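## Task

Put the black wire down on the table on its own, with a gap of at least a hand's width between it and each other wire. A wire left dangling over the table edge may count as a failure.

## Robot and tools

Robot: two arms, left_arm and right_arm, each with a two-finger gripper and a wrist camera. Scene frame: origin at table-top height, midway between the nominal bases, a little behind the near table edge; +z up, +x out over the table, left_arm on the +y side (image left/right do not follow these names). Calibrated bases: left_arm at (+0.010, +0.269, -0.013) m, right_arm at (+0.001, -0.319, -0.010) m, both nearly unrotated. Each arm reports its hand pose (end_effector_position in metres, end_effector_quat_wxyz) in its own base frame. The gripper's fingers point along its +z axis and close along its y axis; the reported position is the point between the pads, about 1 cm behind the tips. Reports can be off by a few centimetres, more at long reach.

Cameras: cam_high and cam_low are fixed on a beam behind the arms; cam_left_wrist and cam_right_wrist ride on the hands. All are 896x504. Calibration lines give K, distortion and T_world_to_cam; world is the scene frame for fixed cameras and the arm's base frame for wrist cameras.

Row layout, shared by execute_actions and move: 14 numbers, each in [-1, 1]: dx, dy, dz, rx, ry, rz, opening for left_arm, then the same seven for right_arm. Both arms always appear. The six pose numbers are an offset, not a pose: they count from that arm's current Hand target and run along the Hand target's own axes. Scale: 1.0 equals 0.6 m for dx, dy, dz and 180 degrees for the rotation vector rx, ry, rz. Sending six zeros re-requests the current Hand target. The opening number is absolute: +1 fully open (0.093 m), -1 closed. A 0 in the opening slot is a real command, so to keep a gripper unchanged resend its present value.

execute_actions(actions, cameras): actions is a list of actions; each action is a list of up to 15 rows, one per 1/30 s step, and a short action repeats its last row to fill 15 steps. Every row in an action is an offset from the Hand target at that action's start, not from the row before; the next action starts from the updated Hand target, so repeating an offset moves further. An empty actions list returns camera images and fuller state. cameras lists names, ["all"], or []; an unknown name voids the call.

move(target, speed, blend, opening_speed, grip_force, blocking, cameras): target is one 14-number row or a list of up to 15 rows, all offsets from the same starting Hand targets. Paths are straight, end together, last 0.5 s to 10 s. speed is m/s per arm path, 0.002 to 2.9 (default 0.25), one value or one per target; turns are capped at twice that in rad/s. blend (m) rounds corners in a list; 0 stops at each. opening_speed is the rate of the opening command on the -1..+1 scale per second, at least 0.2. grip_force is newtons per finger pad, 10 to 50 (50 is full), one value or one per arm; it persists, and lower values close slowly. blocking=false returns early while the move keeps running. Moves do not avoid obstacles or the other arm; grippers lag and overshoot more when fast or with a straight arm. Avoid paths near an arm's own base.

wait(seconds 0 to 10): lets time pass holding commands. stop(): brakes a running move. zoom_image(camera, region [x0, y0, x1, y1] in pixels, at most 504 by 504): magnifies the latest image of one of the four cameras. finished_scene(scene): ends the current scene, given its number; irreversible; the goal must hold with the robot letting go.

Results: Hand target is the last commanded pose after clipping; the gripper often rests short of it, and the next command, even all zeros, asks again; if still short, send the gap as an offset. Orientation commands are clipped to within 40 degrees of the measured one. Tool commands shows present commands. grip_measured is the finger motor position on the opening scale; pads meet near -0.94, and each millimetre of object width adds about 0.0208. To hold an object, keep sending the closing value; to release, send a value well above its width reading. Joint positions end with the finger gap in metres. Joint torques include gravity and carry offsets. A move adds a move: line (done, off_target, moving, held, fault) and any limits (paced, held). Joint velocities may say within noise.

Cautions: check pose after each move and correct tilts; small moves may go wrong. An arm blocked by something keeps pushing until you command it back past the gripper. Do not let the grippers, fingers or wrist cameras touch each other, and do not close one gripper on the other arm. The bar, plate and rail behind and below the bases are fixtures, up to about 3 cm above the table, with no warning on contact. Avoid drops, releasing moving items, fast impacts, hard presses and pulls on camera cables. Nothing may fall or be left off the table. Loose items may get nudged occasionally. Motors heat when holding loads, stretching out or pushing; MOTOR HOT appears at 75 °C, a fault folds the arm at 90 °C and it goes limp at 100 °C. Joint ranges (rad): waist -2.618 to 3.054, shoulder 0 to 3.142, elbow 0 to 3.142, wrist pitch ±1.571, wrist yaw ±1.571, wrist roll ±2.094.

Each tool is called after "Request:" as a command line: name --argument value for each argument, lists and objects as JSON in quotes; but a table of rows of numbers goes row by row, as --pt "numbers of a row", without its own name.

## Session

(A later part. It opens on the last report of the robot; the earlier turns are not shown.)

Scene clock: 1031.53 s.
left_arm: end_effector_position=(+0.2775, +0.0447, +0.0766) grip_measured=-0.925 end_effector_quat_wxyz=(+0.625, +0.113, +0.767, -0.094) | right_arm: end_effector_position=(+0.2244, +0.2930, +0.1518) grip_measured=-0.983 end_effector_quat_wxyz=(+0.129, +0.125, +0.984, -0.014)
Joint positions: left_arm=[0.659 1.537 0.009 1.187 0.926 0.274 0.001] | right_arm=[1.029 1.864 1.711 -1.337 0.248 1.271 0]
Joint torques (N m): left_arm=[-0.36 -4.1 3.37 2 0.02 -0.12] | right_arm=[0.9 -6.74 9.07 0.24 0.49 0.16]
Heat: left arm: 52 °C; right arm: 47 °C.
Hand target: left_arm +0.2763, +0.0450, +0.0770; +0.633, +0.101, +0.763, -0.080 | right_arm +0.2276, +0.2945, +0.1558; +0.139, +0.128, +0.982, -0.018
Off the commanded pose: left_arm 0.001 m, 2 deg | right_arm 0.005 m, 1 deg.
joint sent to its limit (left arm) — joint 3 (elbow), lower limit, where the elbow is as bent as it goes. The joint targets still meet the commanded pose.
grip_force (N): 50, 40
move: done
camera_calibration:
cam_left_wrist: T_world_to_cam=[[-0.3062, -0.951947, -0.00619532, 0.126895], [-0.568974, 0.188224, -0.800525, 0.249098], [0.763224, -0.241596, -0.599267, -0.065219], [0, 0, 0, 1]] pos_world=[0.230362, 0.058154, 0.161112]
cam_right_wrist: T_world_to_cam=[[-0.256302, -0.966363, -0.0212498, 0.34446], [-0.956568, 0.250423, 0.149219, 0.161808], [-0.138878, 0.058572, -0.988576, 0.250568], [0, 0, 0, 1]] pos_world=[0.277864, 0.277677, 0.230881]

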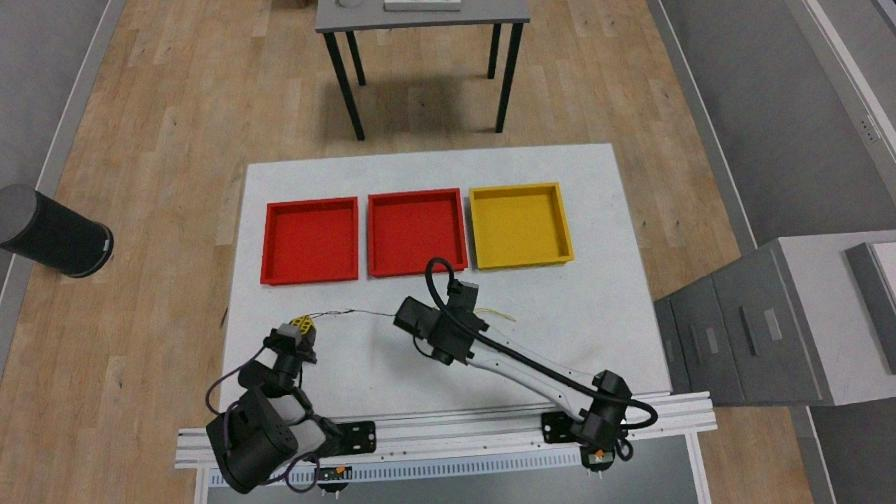

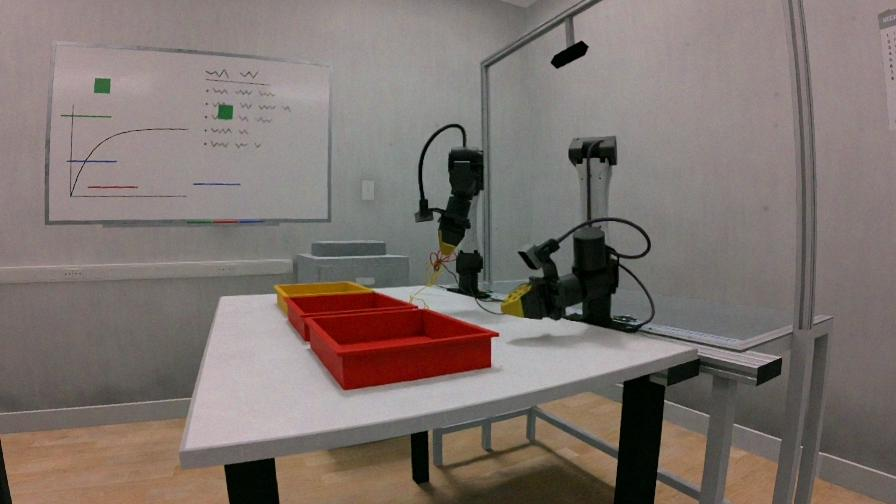

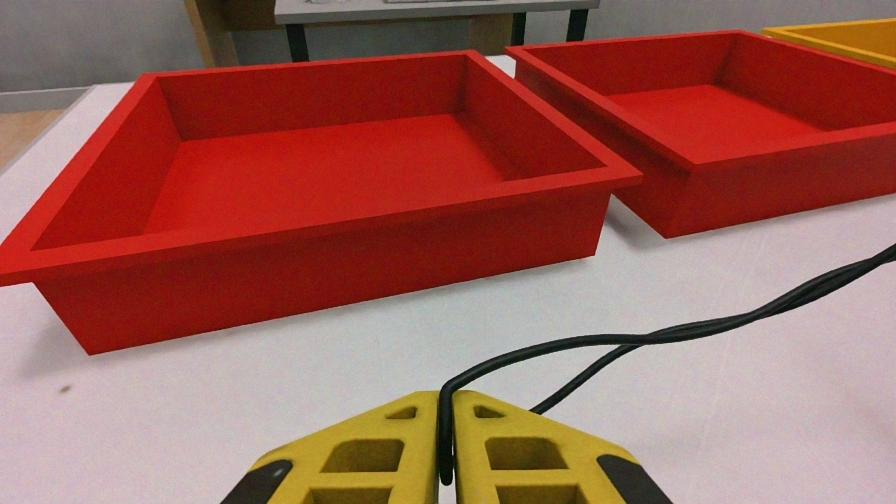

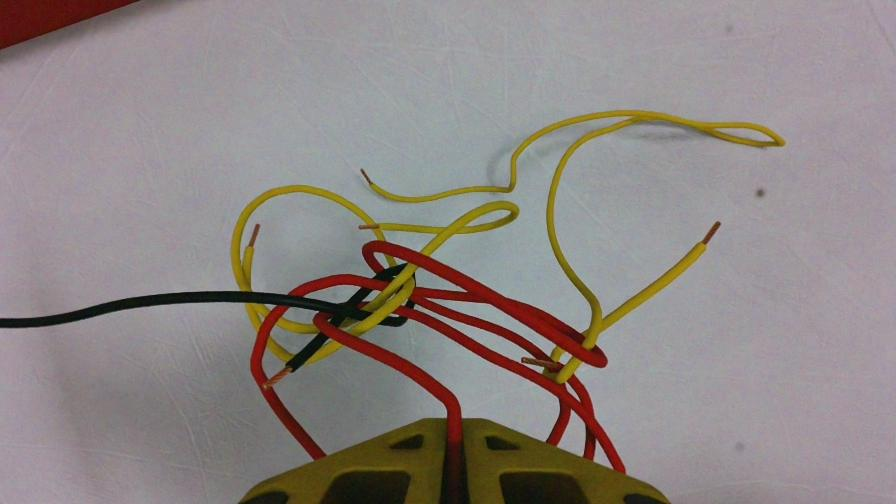

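Request:
move --target '[-0.3316,-0.0624,-0.0452,0,0,0,-0.931621,0,0,0,0.054,0,0.187,-1]' --cameras '["all"]' --speed 0.12

Request:
zoom_image --camera "cam_right_wrist" --region '[200, 50, 650, 504]'

Scene clock: 1053.53 s.
left_arm: end_effector_position=(+0.2744, +0.0032, +0.2601) grip_measured=-0.925 end_effector_quat_wxyz=(+0.620, +0.102, +0.773, -0.089) | right_arm: end_effector_position=(+0.2254, +0.2934, +0.1536) grip_measured=-0.983 end_effector_quat_wxyz=(+0.126, +0.412, +0.902, -0.046)
Joint positions: left_arm=[0.39 0.628 0.577 -0.221 0.646 0.156 0.001] | right_arm=[1.033 2.015 1.926 -1.546 0.261 1.898 0]
Joint torques (N m): left_arm=[-0.2 0.77 12.56 2.21 0.02 -0.16] | right_arm=[0.12 -7.64 8.31 -0.09 0.35 0.16]
Heat: left arm: 52 °C; right arm: 48 °C.
Hand target: left_arm +0.2764, +0.0050, +0.2773; +0.633, +0.101, +0.763, -0.080 | right_arm +0.2275, +0.2945, +0.1558; +0.127, +0.418, +0.898, -0.059
Off the commanded pose: left_arm 0.017 m, 2 deg | right_arm 0.003 m, 2 deg.
joint sent to its limit (right arm) — joint 4 (wrist pitch), lower limit. The joint targets still meet the commanded pose.
grip_force (N): 50, 40
move: off_target (left_arm)
camera_calibration:
cam_left_wrist: T_world_to_cam=[[-0.284199, -0.958762, 0.00235878, 0.0794103], [-0.585522, 0.171613, -0.792283, 0.404523], [0.759207, -0.226547, -0.610149, 0.0410302], [0, 0, 0, 1]] pos_world=[0.228275, 0.0160095, 0.345344]
cam_right_wrist: T_world_to_cam=[[-0.758133, -0.651035, -0.0372462, 0.368137], [-0.648868, 0.747464, 0.142368, -0.0518048], [-0.0648463, 0.132102, -0.989113, 0.214227], [0, 0, 0, 1]] pos_world=[0.259374, 0.250093, 0.232981]

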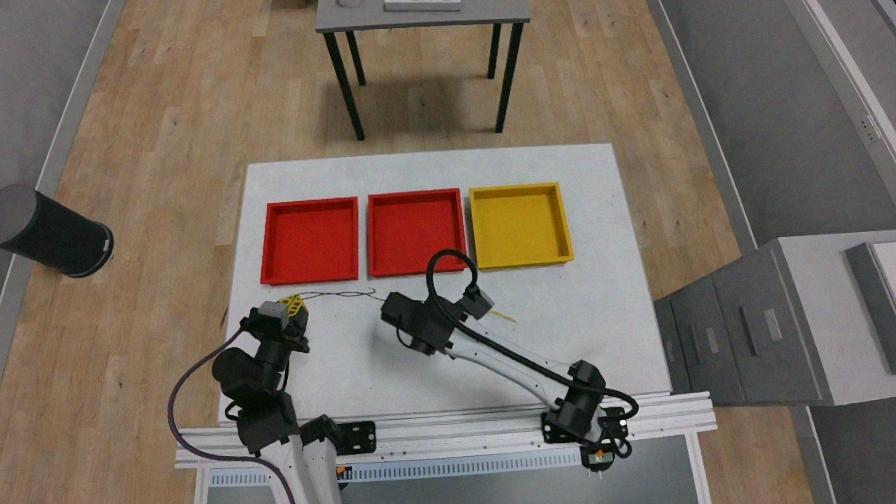

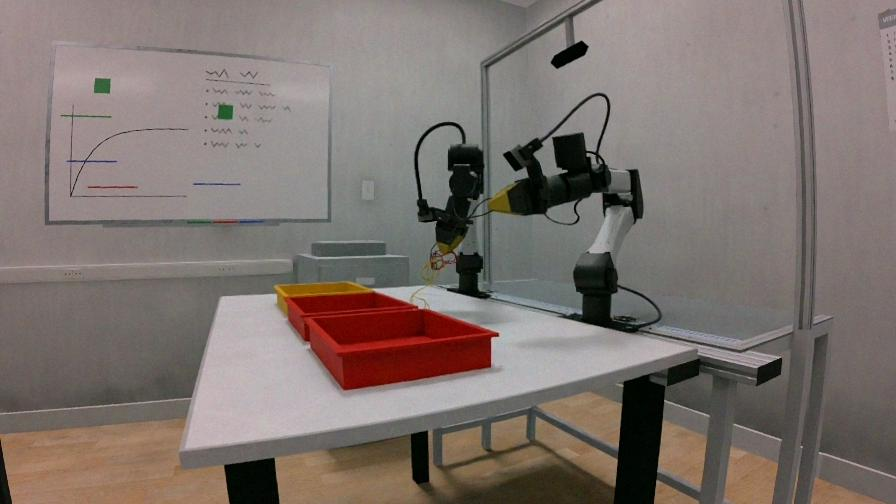

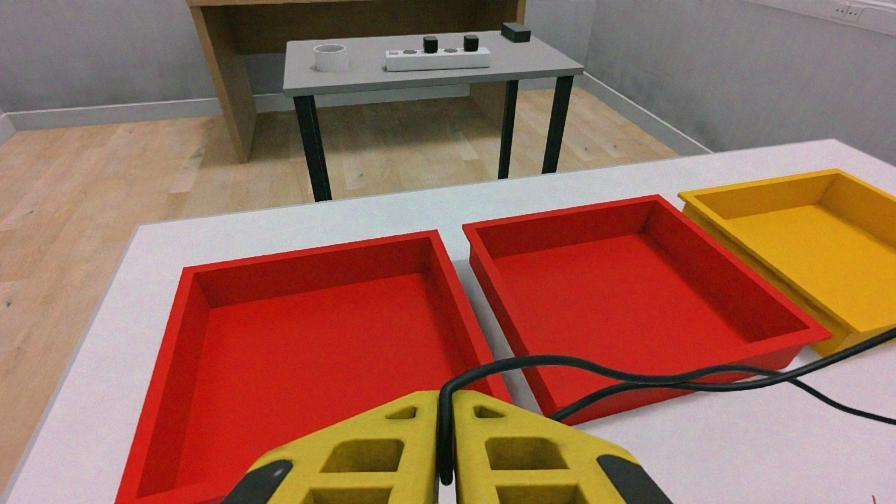

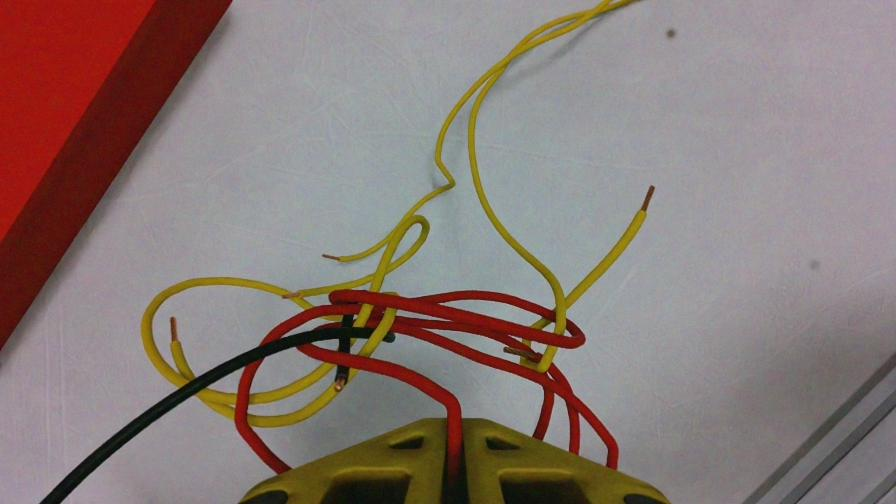

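Scaled by 1.110 from the camera's 896x504 image, which has a finer 1280x720 frame.

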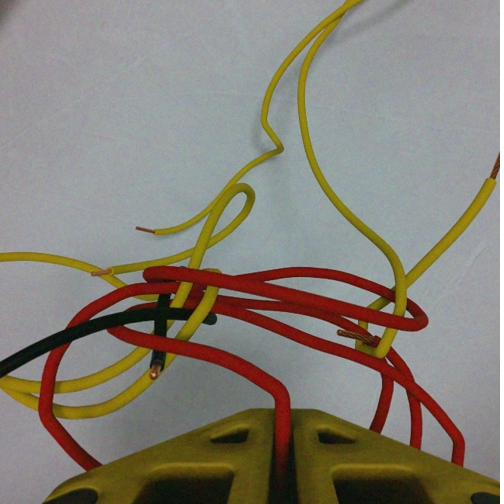

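Request:
zoom_image --camera "cam_right_wrist" --region '[280, 270, 440, 400]'

Scaled by 3.150 from the camera's 896x504 image, which has a finer 1280x720 frame.

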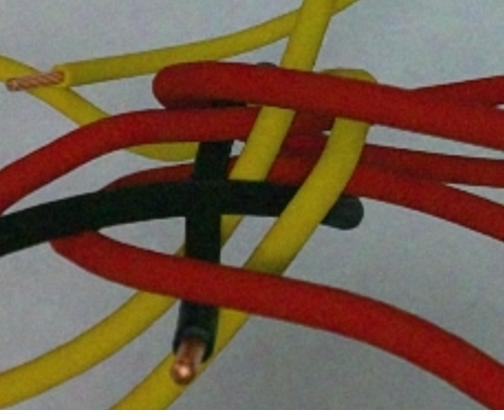

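Request:
move --target '[-0.0584,0.1292,-0.046,0,0,0,-0.931621,0,0,0,0,0,0,-1]' --cameras '["all"]' --speed 0.06

Request:
zoom_image --camera "cam_right_wrist" --region '[200, 200, 500, 450]'

Scene clock: 1067.53 s.
left_arm: end_effector_position=(+0.2746, +0.0788, +0.2999) grip_measured=-0.925 end_effector_quat_wxyz=(+0.621, +0.087, +0.772, -0.106) | right_arm: end_effector_position=(+0.2276, +0.2970, +0.1551) grip_measured=-0.983 end_effector_quat_wxyz=(+0.127, +0.413, +0.901, -0.036)
Joint positions: left_arm=[0.819 0.897 0.841 -0.381 1.058 0.33 0.001] | right_arm=[1.033 2.015 1.932 -1.534 0.261 1.899 0]
Joint torques (N m): left_arm=[1.18 -0.49 12.98 2.02 0.25 0.19] | right_arm=[0.1 -7.39 7.46 -0.12 0.37 0.23]
Heat: left arm: 54 °C; right arm: 48 °C.
Hand target: left_arm +0.2762, +0.0849, +0.3174; +0.633, +0.101, +0.763, -0.080 | right_arm +0.2275, +0.2945, +0.1558; +0.127, +0.418, +0.898, -0.059
Off the commanded pose: left_arm 0.019 m, 4 deg | right_arm 0.003 m, 3 deg.
joint sent to its limit (right arm) — joint 4 (wrist pitch), lower limit. The joint targets still meet the commanded pose.
grip_force (N): 50, 40
move: off_target (left_arm, right_arm)
camera_calibration:
cam_left_wrist: T_world_to_cam=[[-0.281027, -0.958531, 0.0473586, 0.137358], [-0.590256, 0.133723, -0.796063, 0.428625], [0.756718, -0.251669, -0.603358, 0.082879], [0, 0, 0, 1]] pos_world=[0.228884, 0.0952033, 0.384713]
cam_right_wrist: T_world_to_cam=[[-0.757964, -0.649942, -0.055379, 0.37464], [-0.649962, 0.745348, 0.148341, -0.0533404], [-0.0551364, 0.148432, -0.987384, 0.208009], [0, 0, 0, 1]] pos_world=[0.260763, 0.252376, 0.234045]

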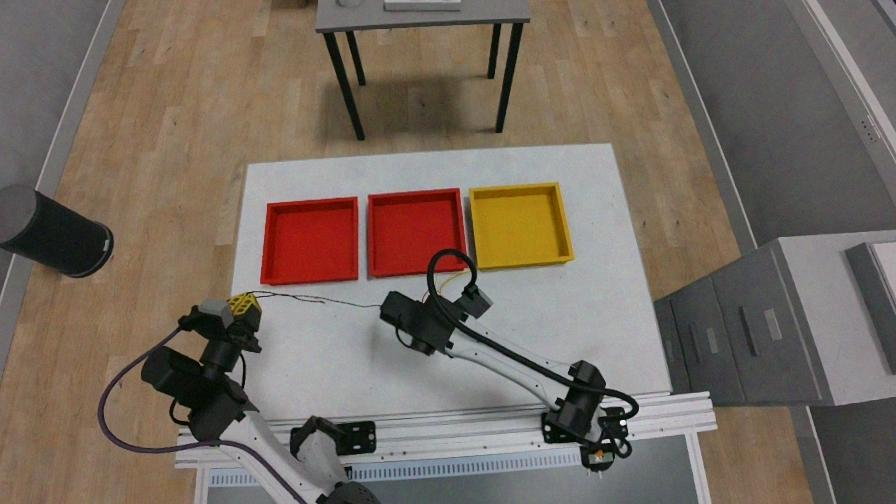

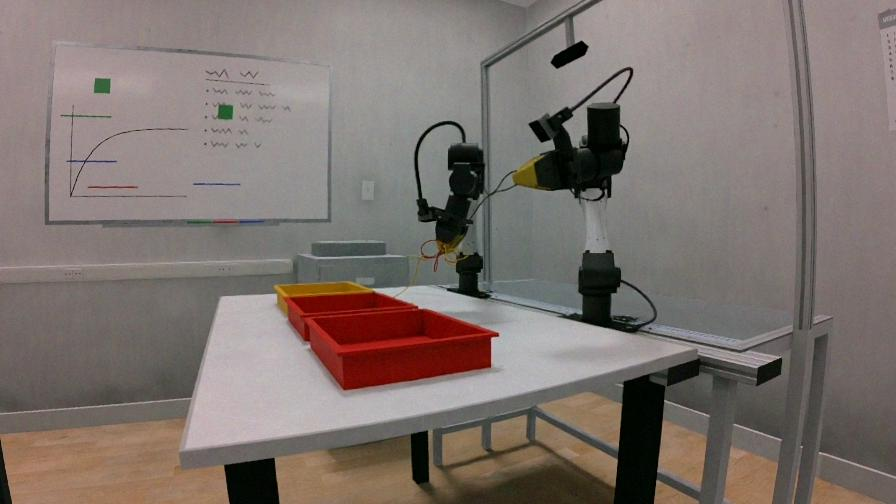

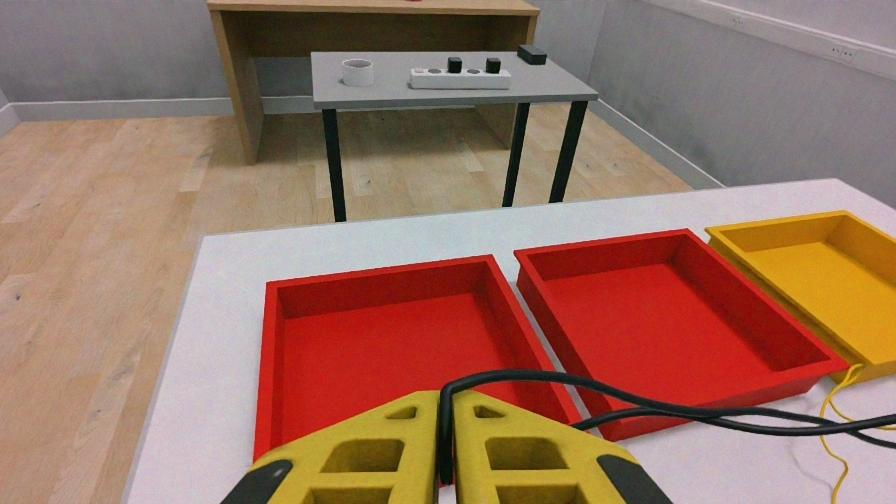

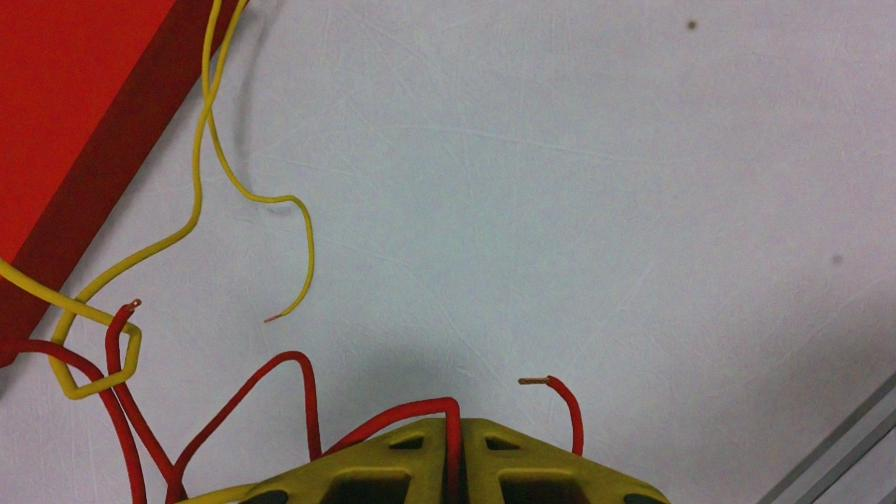

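Scaled by 1.680 from the camera's 896x504 image, which has a finer 1280x720 frame.

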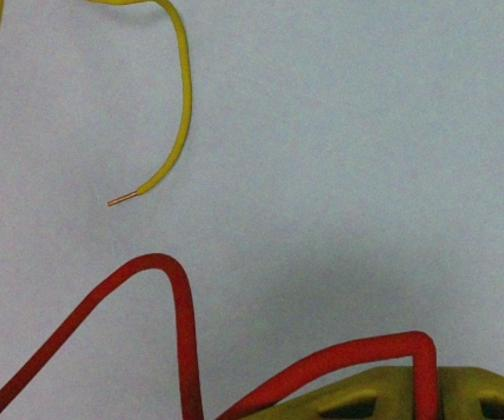

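Request:
zoom_image --camera "cam_low" --region '[390, 140, 550, 300]'

Request:
zoom_image --camera "cam_high" --region '[240, 250, 520, 370]'

Scaled by 3.150 from the camera's 896x504 image, which has a finer 1280x720 frame.

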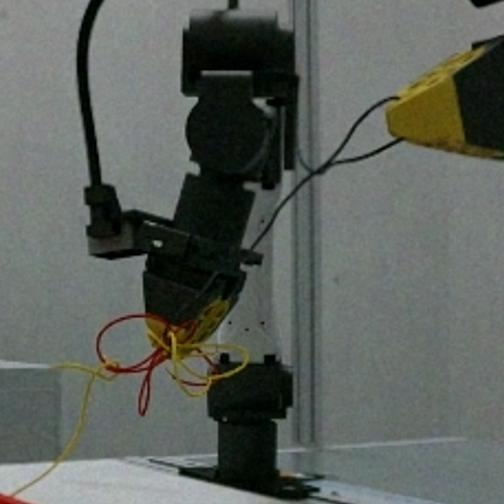

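Scaled by 1.800 from the camera's 896x504 image, which has a finer 1280x720 frame.

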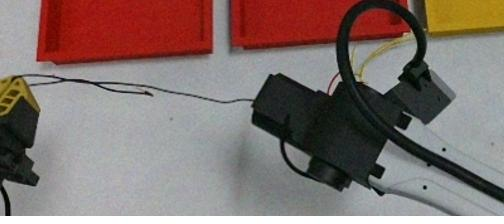

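Request:
move --target '[-0.0438,0.0969,-0.0345,0,0,0,-0.931621,0,0,0,0,0,0,-1]' --cameras '["all"]' --speed 0.05

Request:
zoom_image --camera "cam_low" --region '[390, 140, 550, 300]'

Request:
zoom_image --camera "cam_high" --region '[220, 250, 500, 370]'

Scene clock: 1085.00 s.
left_arm: end_effector_position=(+0.2756, +0.1412, +0.3332) grip_measured=-0.925 end_effector_quat_wxyz=(+0.624, +0.083, +0.770, -0.098) | right_arm: end_effector_position=(+0.2264, +0.2949, +0.1552) grip_measured=-0.983 end_effector_quat_wxyz=(+0.126, +0.412, +0.901, -0.041)
Joint positions: left_arm=[1.008 1.146 1.127 -0.59 1.211 0.53 0.001] | right_arm=[1.033 2.015 1.932 -1.544 0.261 1.899 0]
Joint torques (N m): left_arm=[0.83 -2.03 12.45 1.74 0.48 0.17] | right_arm=[0.31 -7.65 7.82 -0.08 0.33 0.22]
Heat: left arm: 54 °C; right arm: 47 °C.
Hand target: left_arm +0.2760, +0.1448, +0.3475; +0.633, +0.101, +0.763, -0.080 | right_arm +0.2275, +0.2945, +0.1558; +0.127, +0.418, +0.898, -0.059
Off the commanded pose: left_arm 0.015 m, 3 deg | right_arm 0.001 m, 2 deg.
joint sent to its limit (right arm) — joint 4 (wrist pitch), lower limit. The joint targets still meet the commanded pose.
grip_force (N): 50, 40
move: off_target (left_arm)
camera_calibration:
cam_left_wrist: T_world_to_cam=[[-0.267302, -0.962838, 0.0386326, 0.195633], [-0.58551, 0.130445, -0.800102, 0.447919], [0.765329, -0.236488, -0.598619, 0.11172], [0, 0, 0, 1]] pos_world=[0.229051, 0.156354, 0.4177]
cam_right_wrist: T_world_to_cam=[[-0.758217, -0.650402, -0.0456483, 0.371052], [-0.649204, 0.746631, 0.145181, -0.0526458], [-0.0603438, 0.139714, -0.988351, 0.212256], [0, 0, 0, 1]] pos_world=[0.259968, 0.250985, 0.234364]

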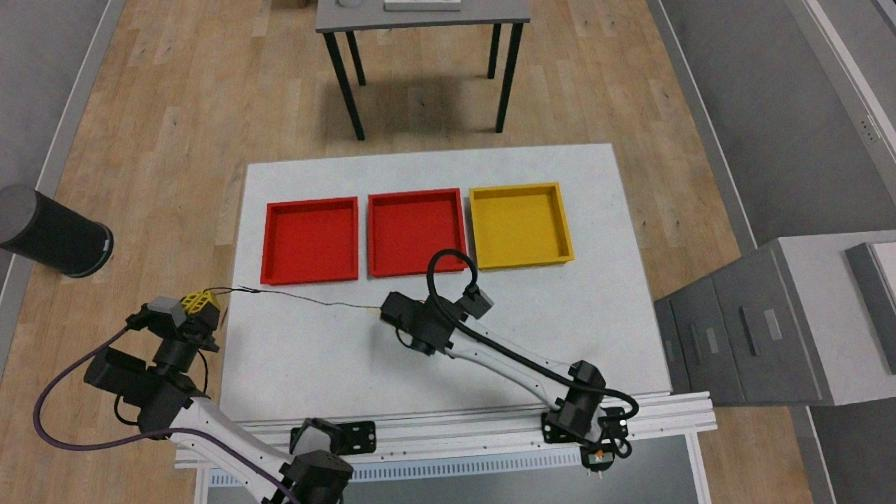

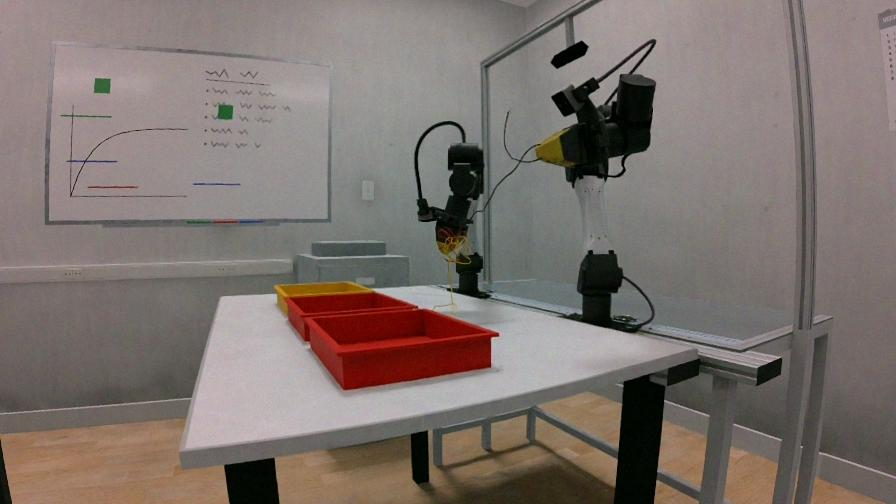

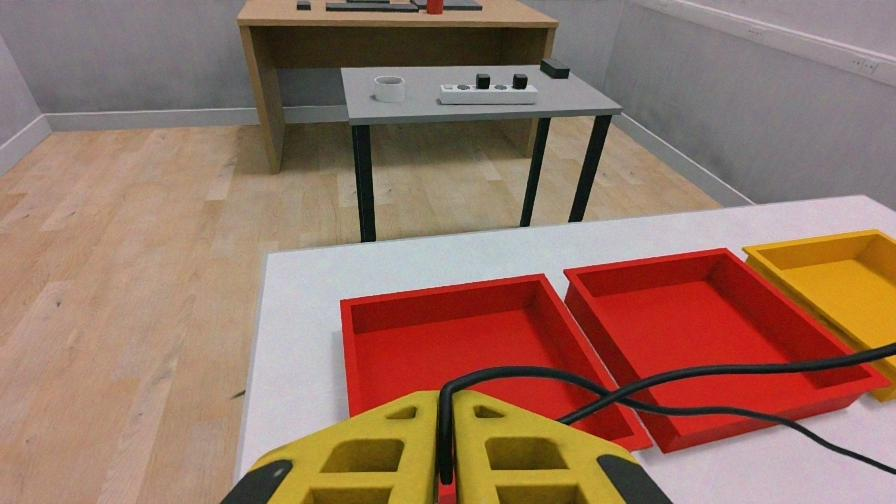

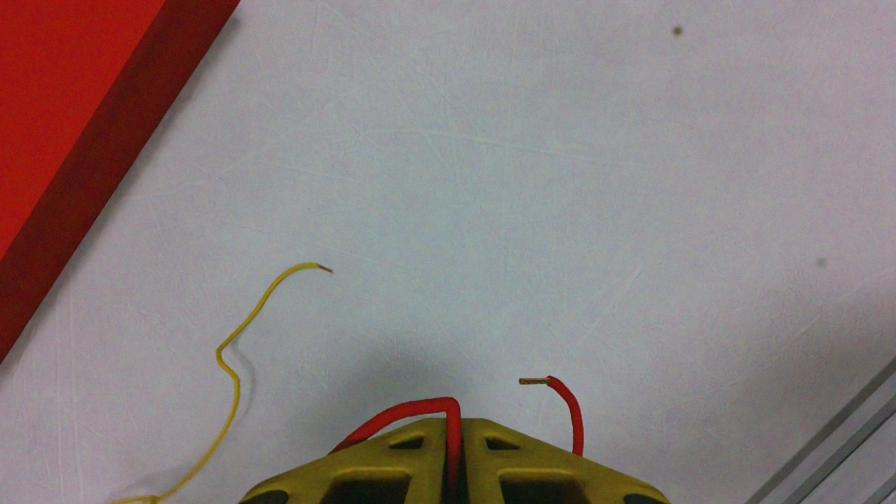

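Scaled by 3.150 from the camera's 896x504 image, which has a finer 1280x720 frame.

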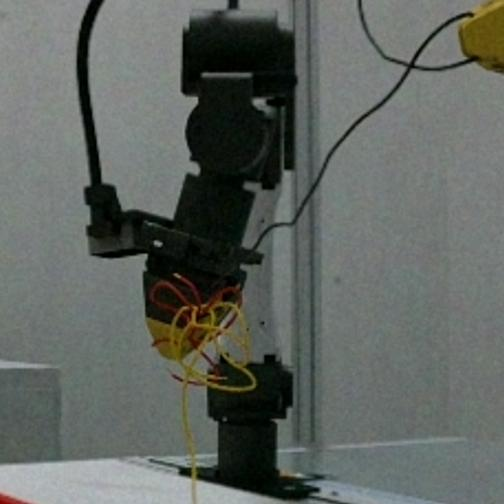

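Scaled by 1.800 from the camera's 896x504 image, which has a finer 1280x720 frame.

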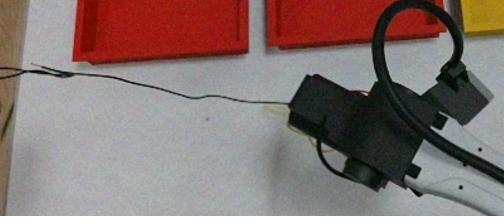

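Request:
move --target '[0,0,0,0,0,0,-0.931621,-0.1046,-0.0261,0.0301,0,0,0,-1]' --cameras '["all"]' --speed 0.05

Request:
zoom_image --camera "cam_low" --region '[390, 140, 550, 300]'

Request:
zoom_image --camera "cam_high" --region '[220, 250, 500, 370]'

Scene clock: 1101.57 s.
left_arm: end_effector_position=(+0.2752, +0.1399, +0.3328) grip_measured=-0.925 end_effector_quat_wxyz=(+0.624, +0.083, +0.770, -0.102) | right_arm: end_effector_position=(+0.2542, +0.2412, +0.1404) grip_measured=-0.983 end_effector_quat_wxyz=(+0.114, +0.412, +0.901, -0.078)
Joint positions: left_arm=[1.008 1.146 1.127 -0.598 1.217 0.532 0.001] | right_arm=[0.883 1.954 1.784 -1.497 0.261 1.753 0]
Joint torques (N m): left_arm=[0.99 -2.02 12.48 1.78 0.46 0.17] | right_arm=[-0.84 -12.66 5 0.11 0.47 0.03]
Heat: left arm: 53 °C; right arm: 47 °C.
Hand target: left_arm +0.2760, +0.1449, +0.3475; +0.633, +0.101, +0.763, -0.080 | right_arm +0.2576, +0.2346, +0.1559; +0.127, +0.418, +0.898, -0.059
Off the commanded pose: left_arm 0.016 m, 4 deg | right_arm 0.017 m, 3 deg.
grip_force (N): 50, 40
move: off_target (left_arm, right_arm)
camera_calibration:
cam_left_wrist: T_world_to_cam=[[-0.272248, -0.961175, 0.0449855, 0.193335], [-0.585525, 0.128385, -0.800423, 0.447945], [0.763571, -0.244254, -0.597745, 0.112838], [0, 0, 0, 1]] pos_world=[0.228758, 0.15588, 0.417296]
cam_right_wrist: T_world_to_cam=[[-0.764895, -0.643382, 0.0315586, 0.345691], [-0.634397, 0.760899, 0.136284, 0.001711], [-0.111696, 0.0842226, -0.990167, 0.233611], [0, 0, 0, 1]] pos_world=[0.291596, 0.201434, 0.220171]

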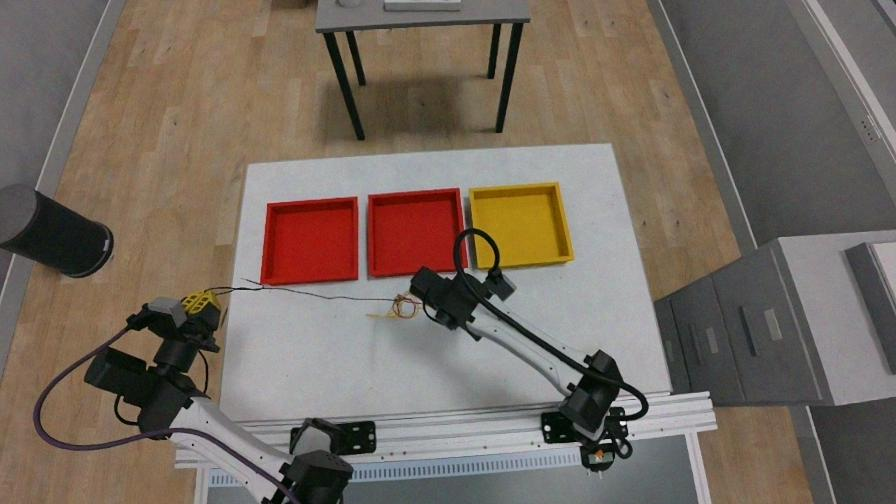

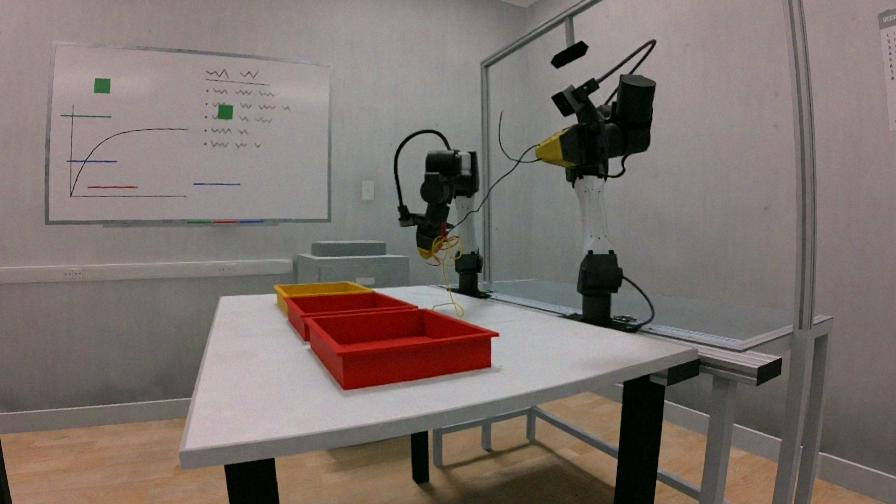

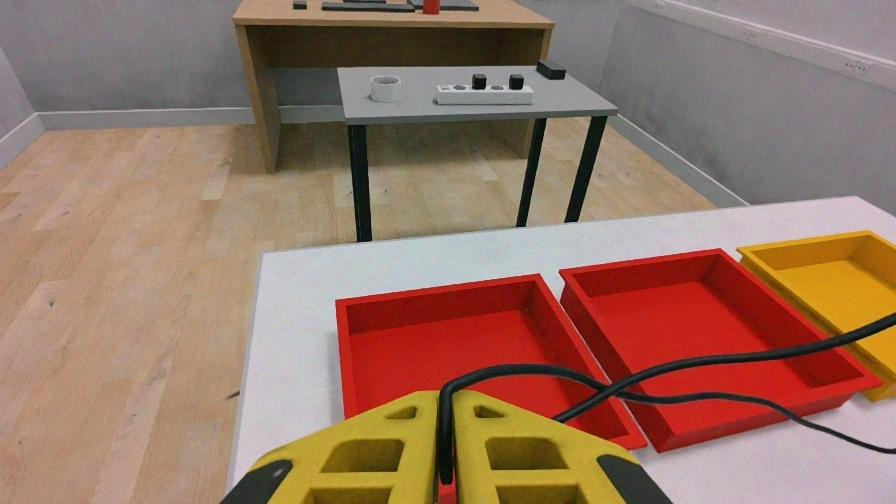

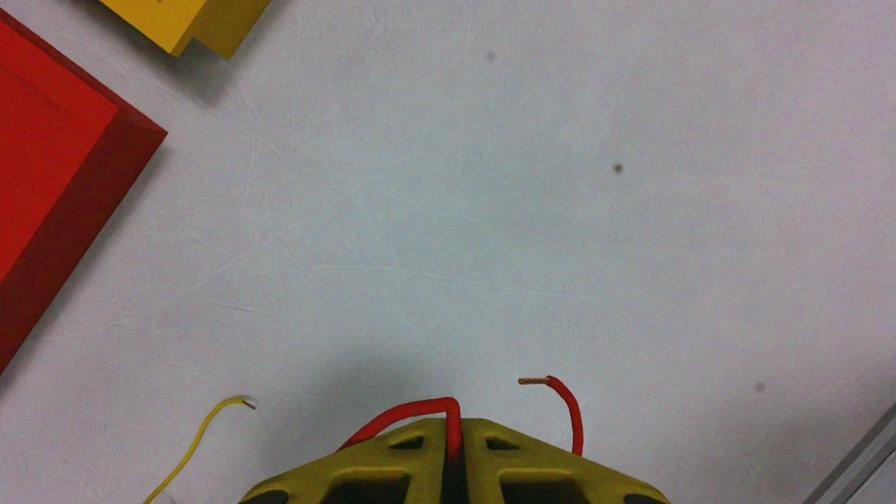

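Scaled by 3.150 from the camera's 896x504 image, which has a finer 1280x720 frame.

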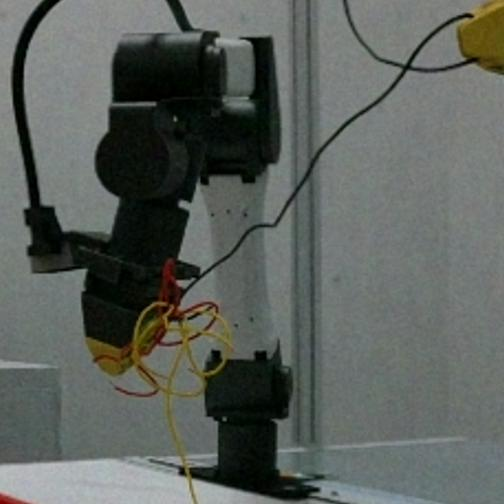

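Scaled by 1.800 from the camera's 896x504 image, which has a finer 1280x720 frame.

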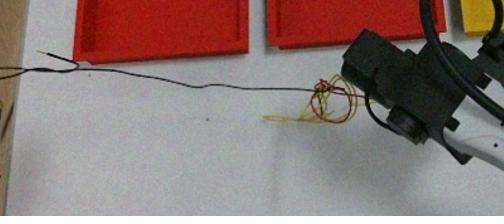

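Request:
zoom_image --camera "cam_high" --region '[350, 275, 440, 335]'

Request:
zoom_image --camera "cam_low" --region '[410, 215, 480, 275]'

Scaled by 5.600 from the camera's 896x504 image, which has a finer 1280x720 frame.

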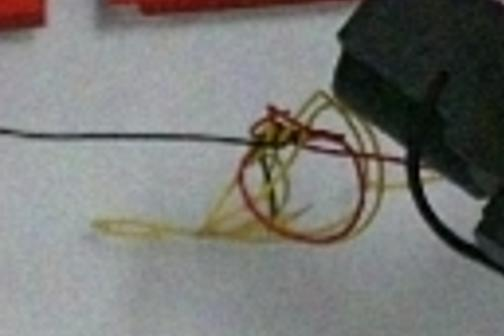

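Scaled by 7.200 from the camera's 896x504 image, which has a finer 1280x720 frame.

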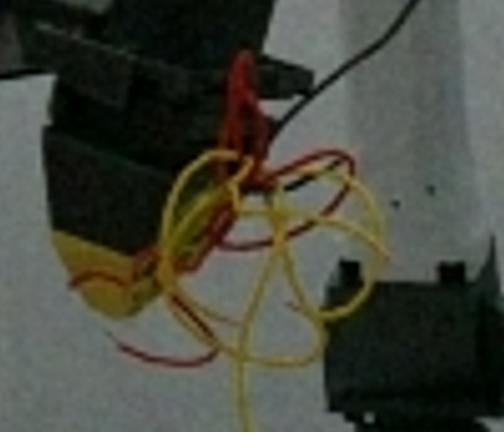

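Request:
move --pt "-0.0045 -0.0805 0.021 0 0 0 -0.931621 0 0 0 0 0 0 -1" --pt "-0.031 0.0324 -0.0146 0 0 0 -0.931621 0 0 0 0 0 0 -1" --pt "-0.0135 -0.0676 0.0684 0 0 0 -0.931621 0 0 0 0 0 0 -1" --pt "-0.0067 0.0532 0.0369 0 0 0 -0.931621 0 0 0 0 0 0 -1" --pt "0.0045 -0.0934 -0.0264 0 0 0 -0.931621 0 0 0 0 0 0 -1" --pt "0.0117 0.0354 -0.06 0 0 0 -0.931621 0 0 0 0 0 0 -1" --blend '[0.01,0.01,0.01,0.01,0.01,0]' --cameras '["all"]' --speed 0.12

Request:
zoom_image --camera "cam_high" --region '[350, 275, 440, 335]'

Request:
zoom_image --camera "cam_low" --region '[410, 195, 500, 275]'

Scene clock: 1123.50 s.
left_arm: end_effector_position=(+0.2458, +0.1716, +0.3352) grip_measured=-0.925 end_effector_quat_wxyz=(+0.625, +0.083, +0.771, -0.095) | right_arm: end_effector_position=(+0.2547, +0.2418, +0.1404) grip_measured=-0.983 end_effector_quat_wxyz=(+0.114, +0.412, +0.901, -0.077)
Joint positions: left_arm=[1.187 1.296 1.316 -1.044 1.333 0.968 0.001] | right_arm=[0.883 1.954 1.784 -1.493 0.261 1.752 0]
Joint torques (N m): left_arm=[0.73 -2.84 11.54 1.2 0.78 0.19] | right_arm=[-1.02 -12.81 5.2 0.07 0.45 0.06]
Heat: left arm: 55 °C; right arm: 52 °C.
Hand target: left_arm +0.2460, +0.1749, +0.3474; +0.633, +0.101, +0.763, -0.080 | right_arm +0.2576, +0.2345, +0.1559; +0.127, +0.418, +0.898, -0.059
Off the commanded pose: left_arm 0.013 m, 3 deg | right_arm 0.017 m, 3 deg.
grip_force (N): 50, 40
move: off_target (left_arm, right_arm)
camera_calibration:
cam_left_wrist: T_world_to_cam=[[-0.263171, -0.964146, 0.0341029, 0.217624], [-0.585357, 0.131479, -0.800044, 0.427887], [0.766876, -0.230511, -0.598971, 0.141736], [0, 0, 0, 1]] pos_world=[0.199045, 0.186234, 0.419803]
cam_right_wrist: T_world_to_cam=[[-0.764533, -0.643961, 0.0283503, 0.347038], [-0.635184, 0.760137, 0.136871, 0.00185428], [-0.10969, 0.0866344, -0.990183, 0.23244], [0, 0, 0, 1]] pos_world=[0.291996, 0.201932, 0.220066]

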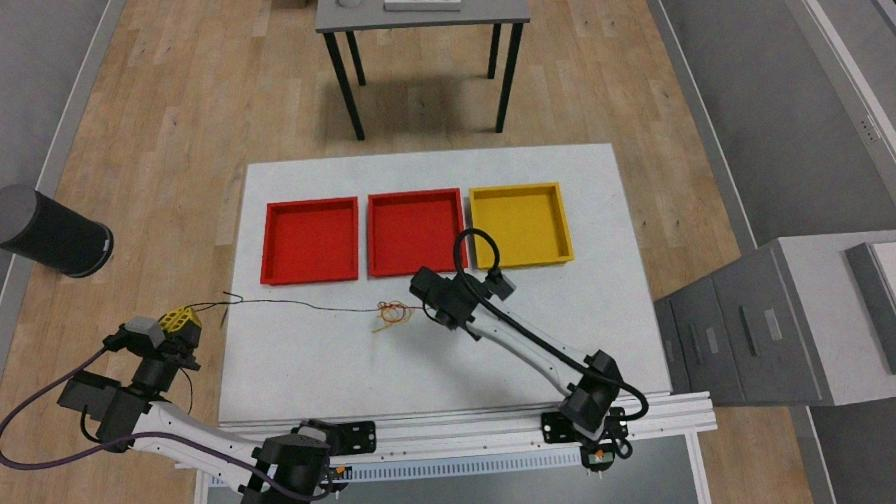

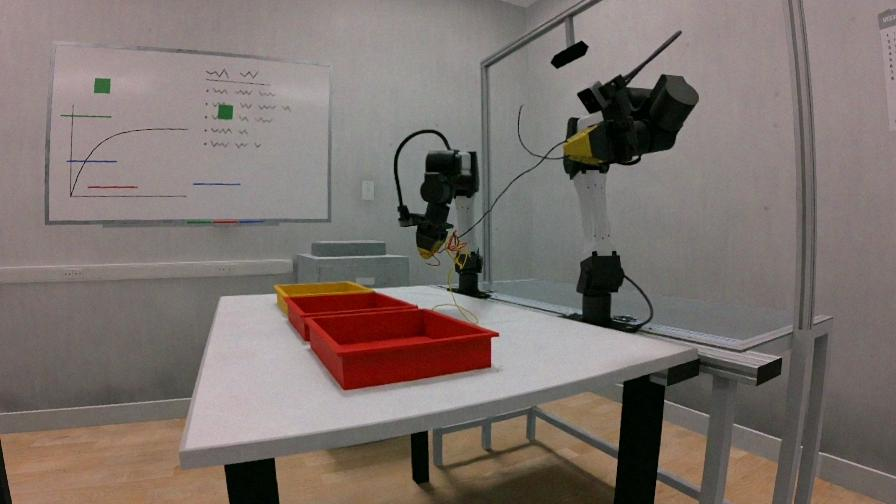

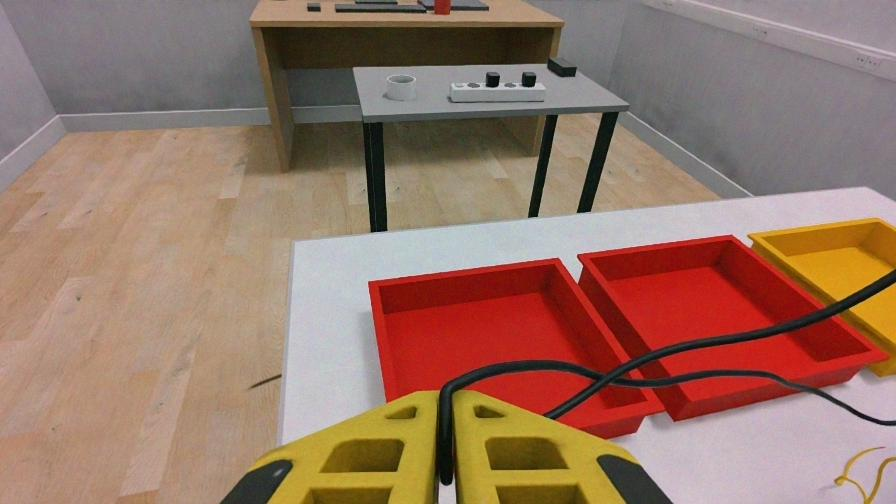

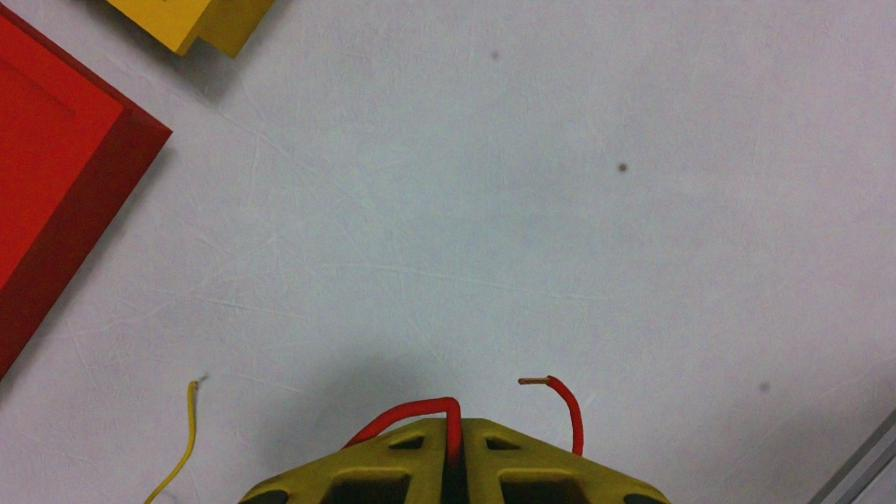

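Scaled by 5.600 from the camera's 896x504 image, which has a finer 1280x720 frame.

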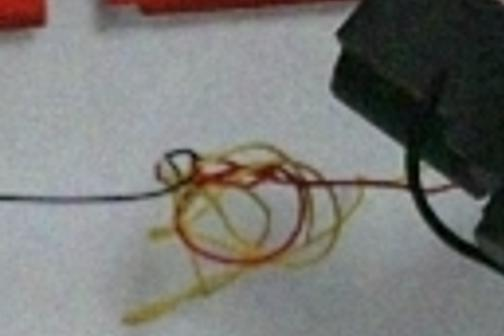

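Scaled by 5.600 from the camera's 896x504 image, which has a finer 1280x720 frame.

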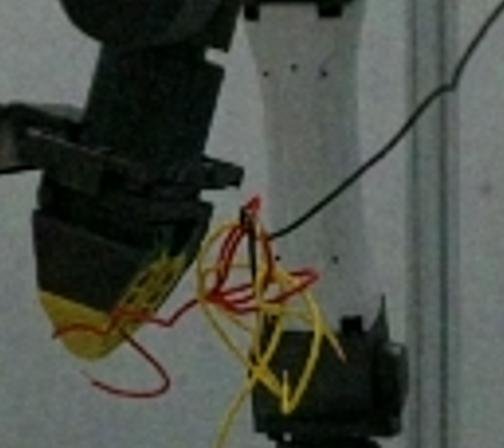

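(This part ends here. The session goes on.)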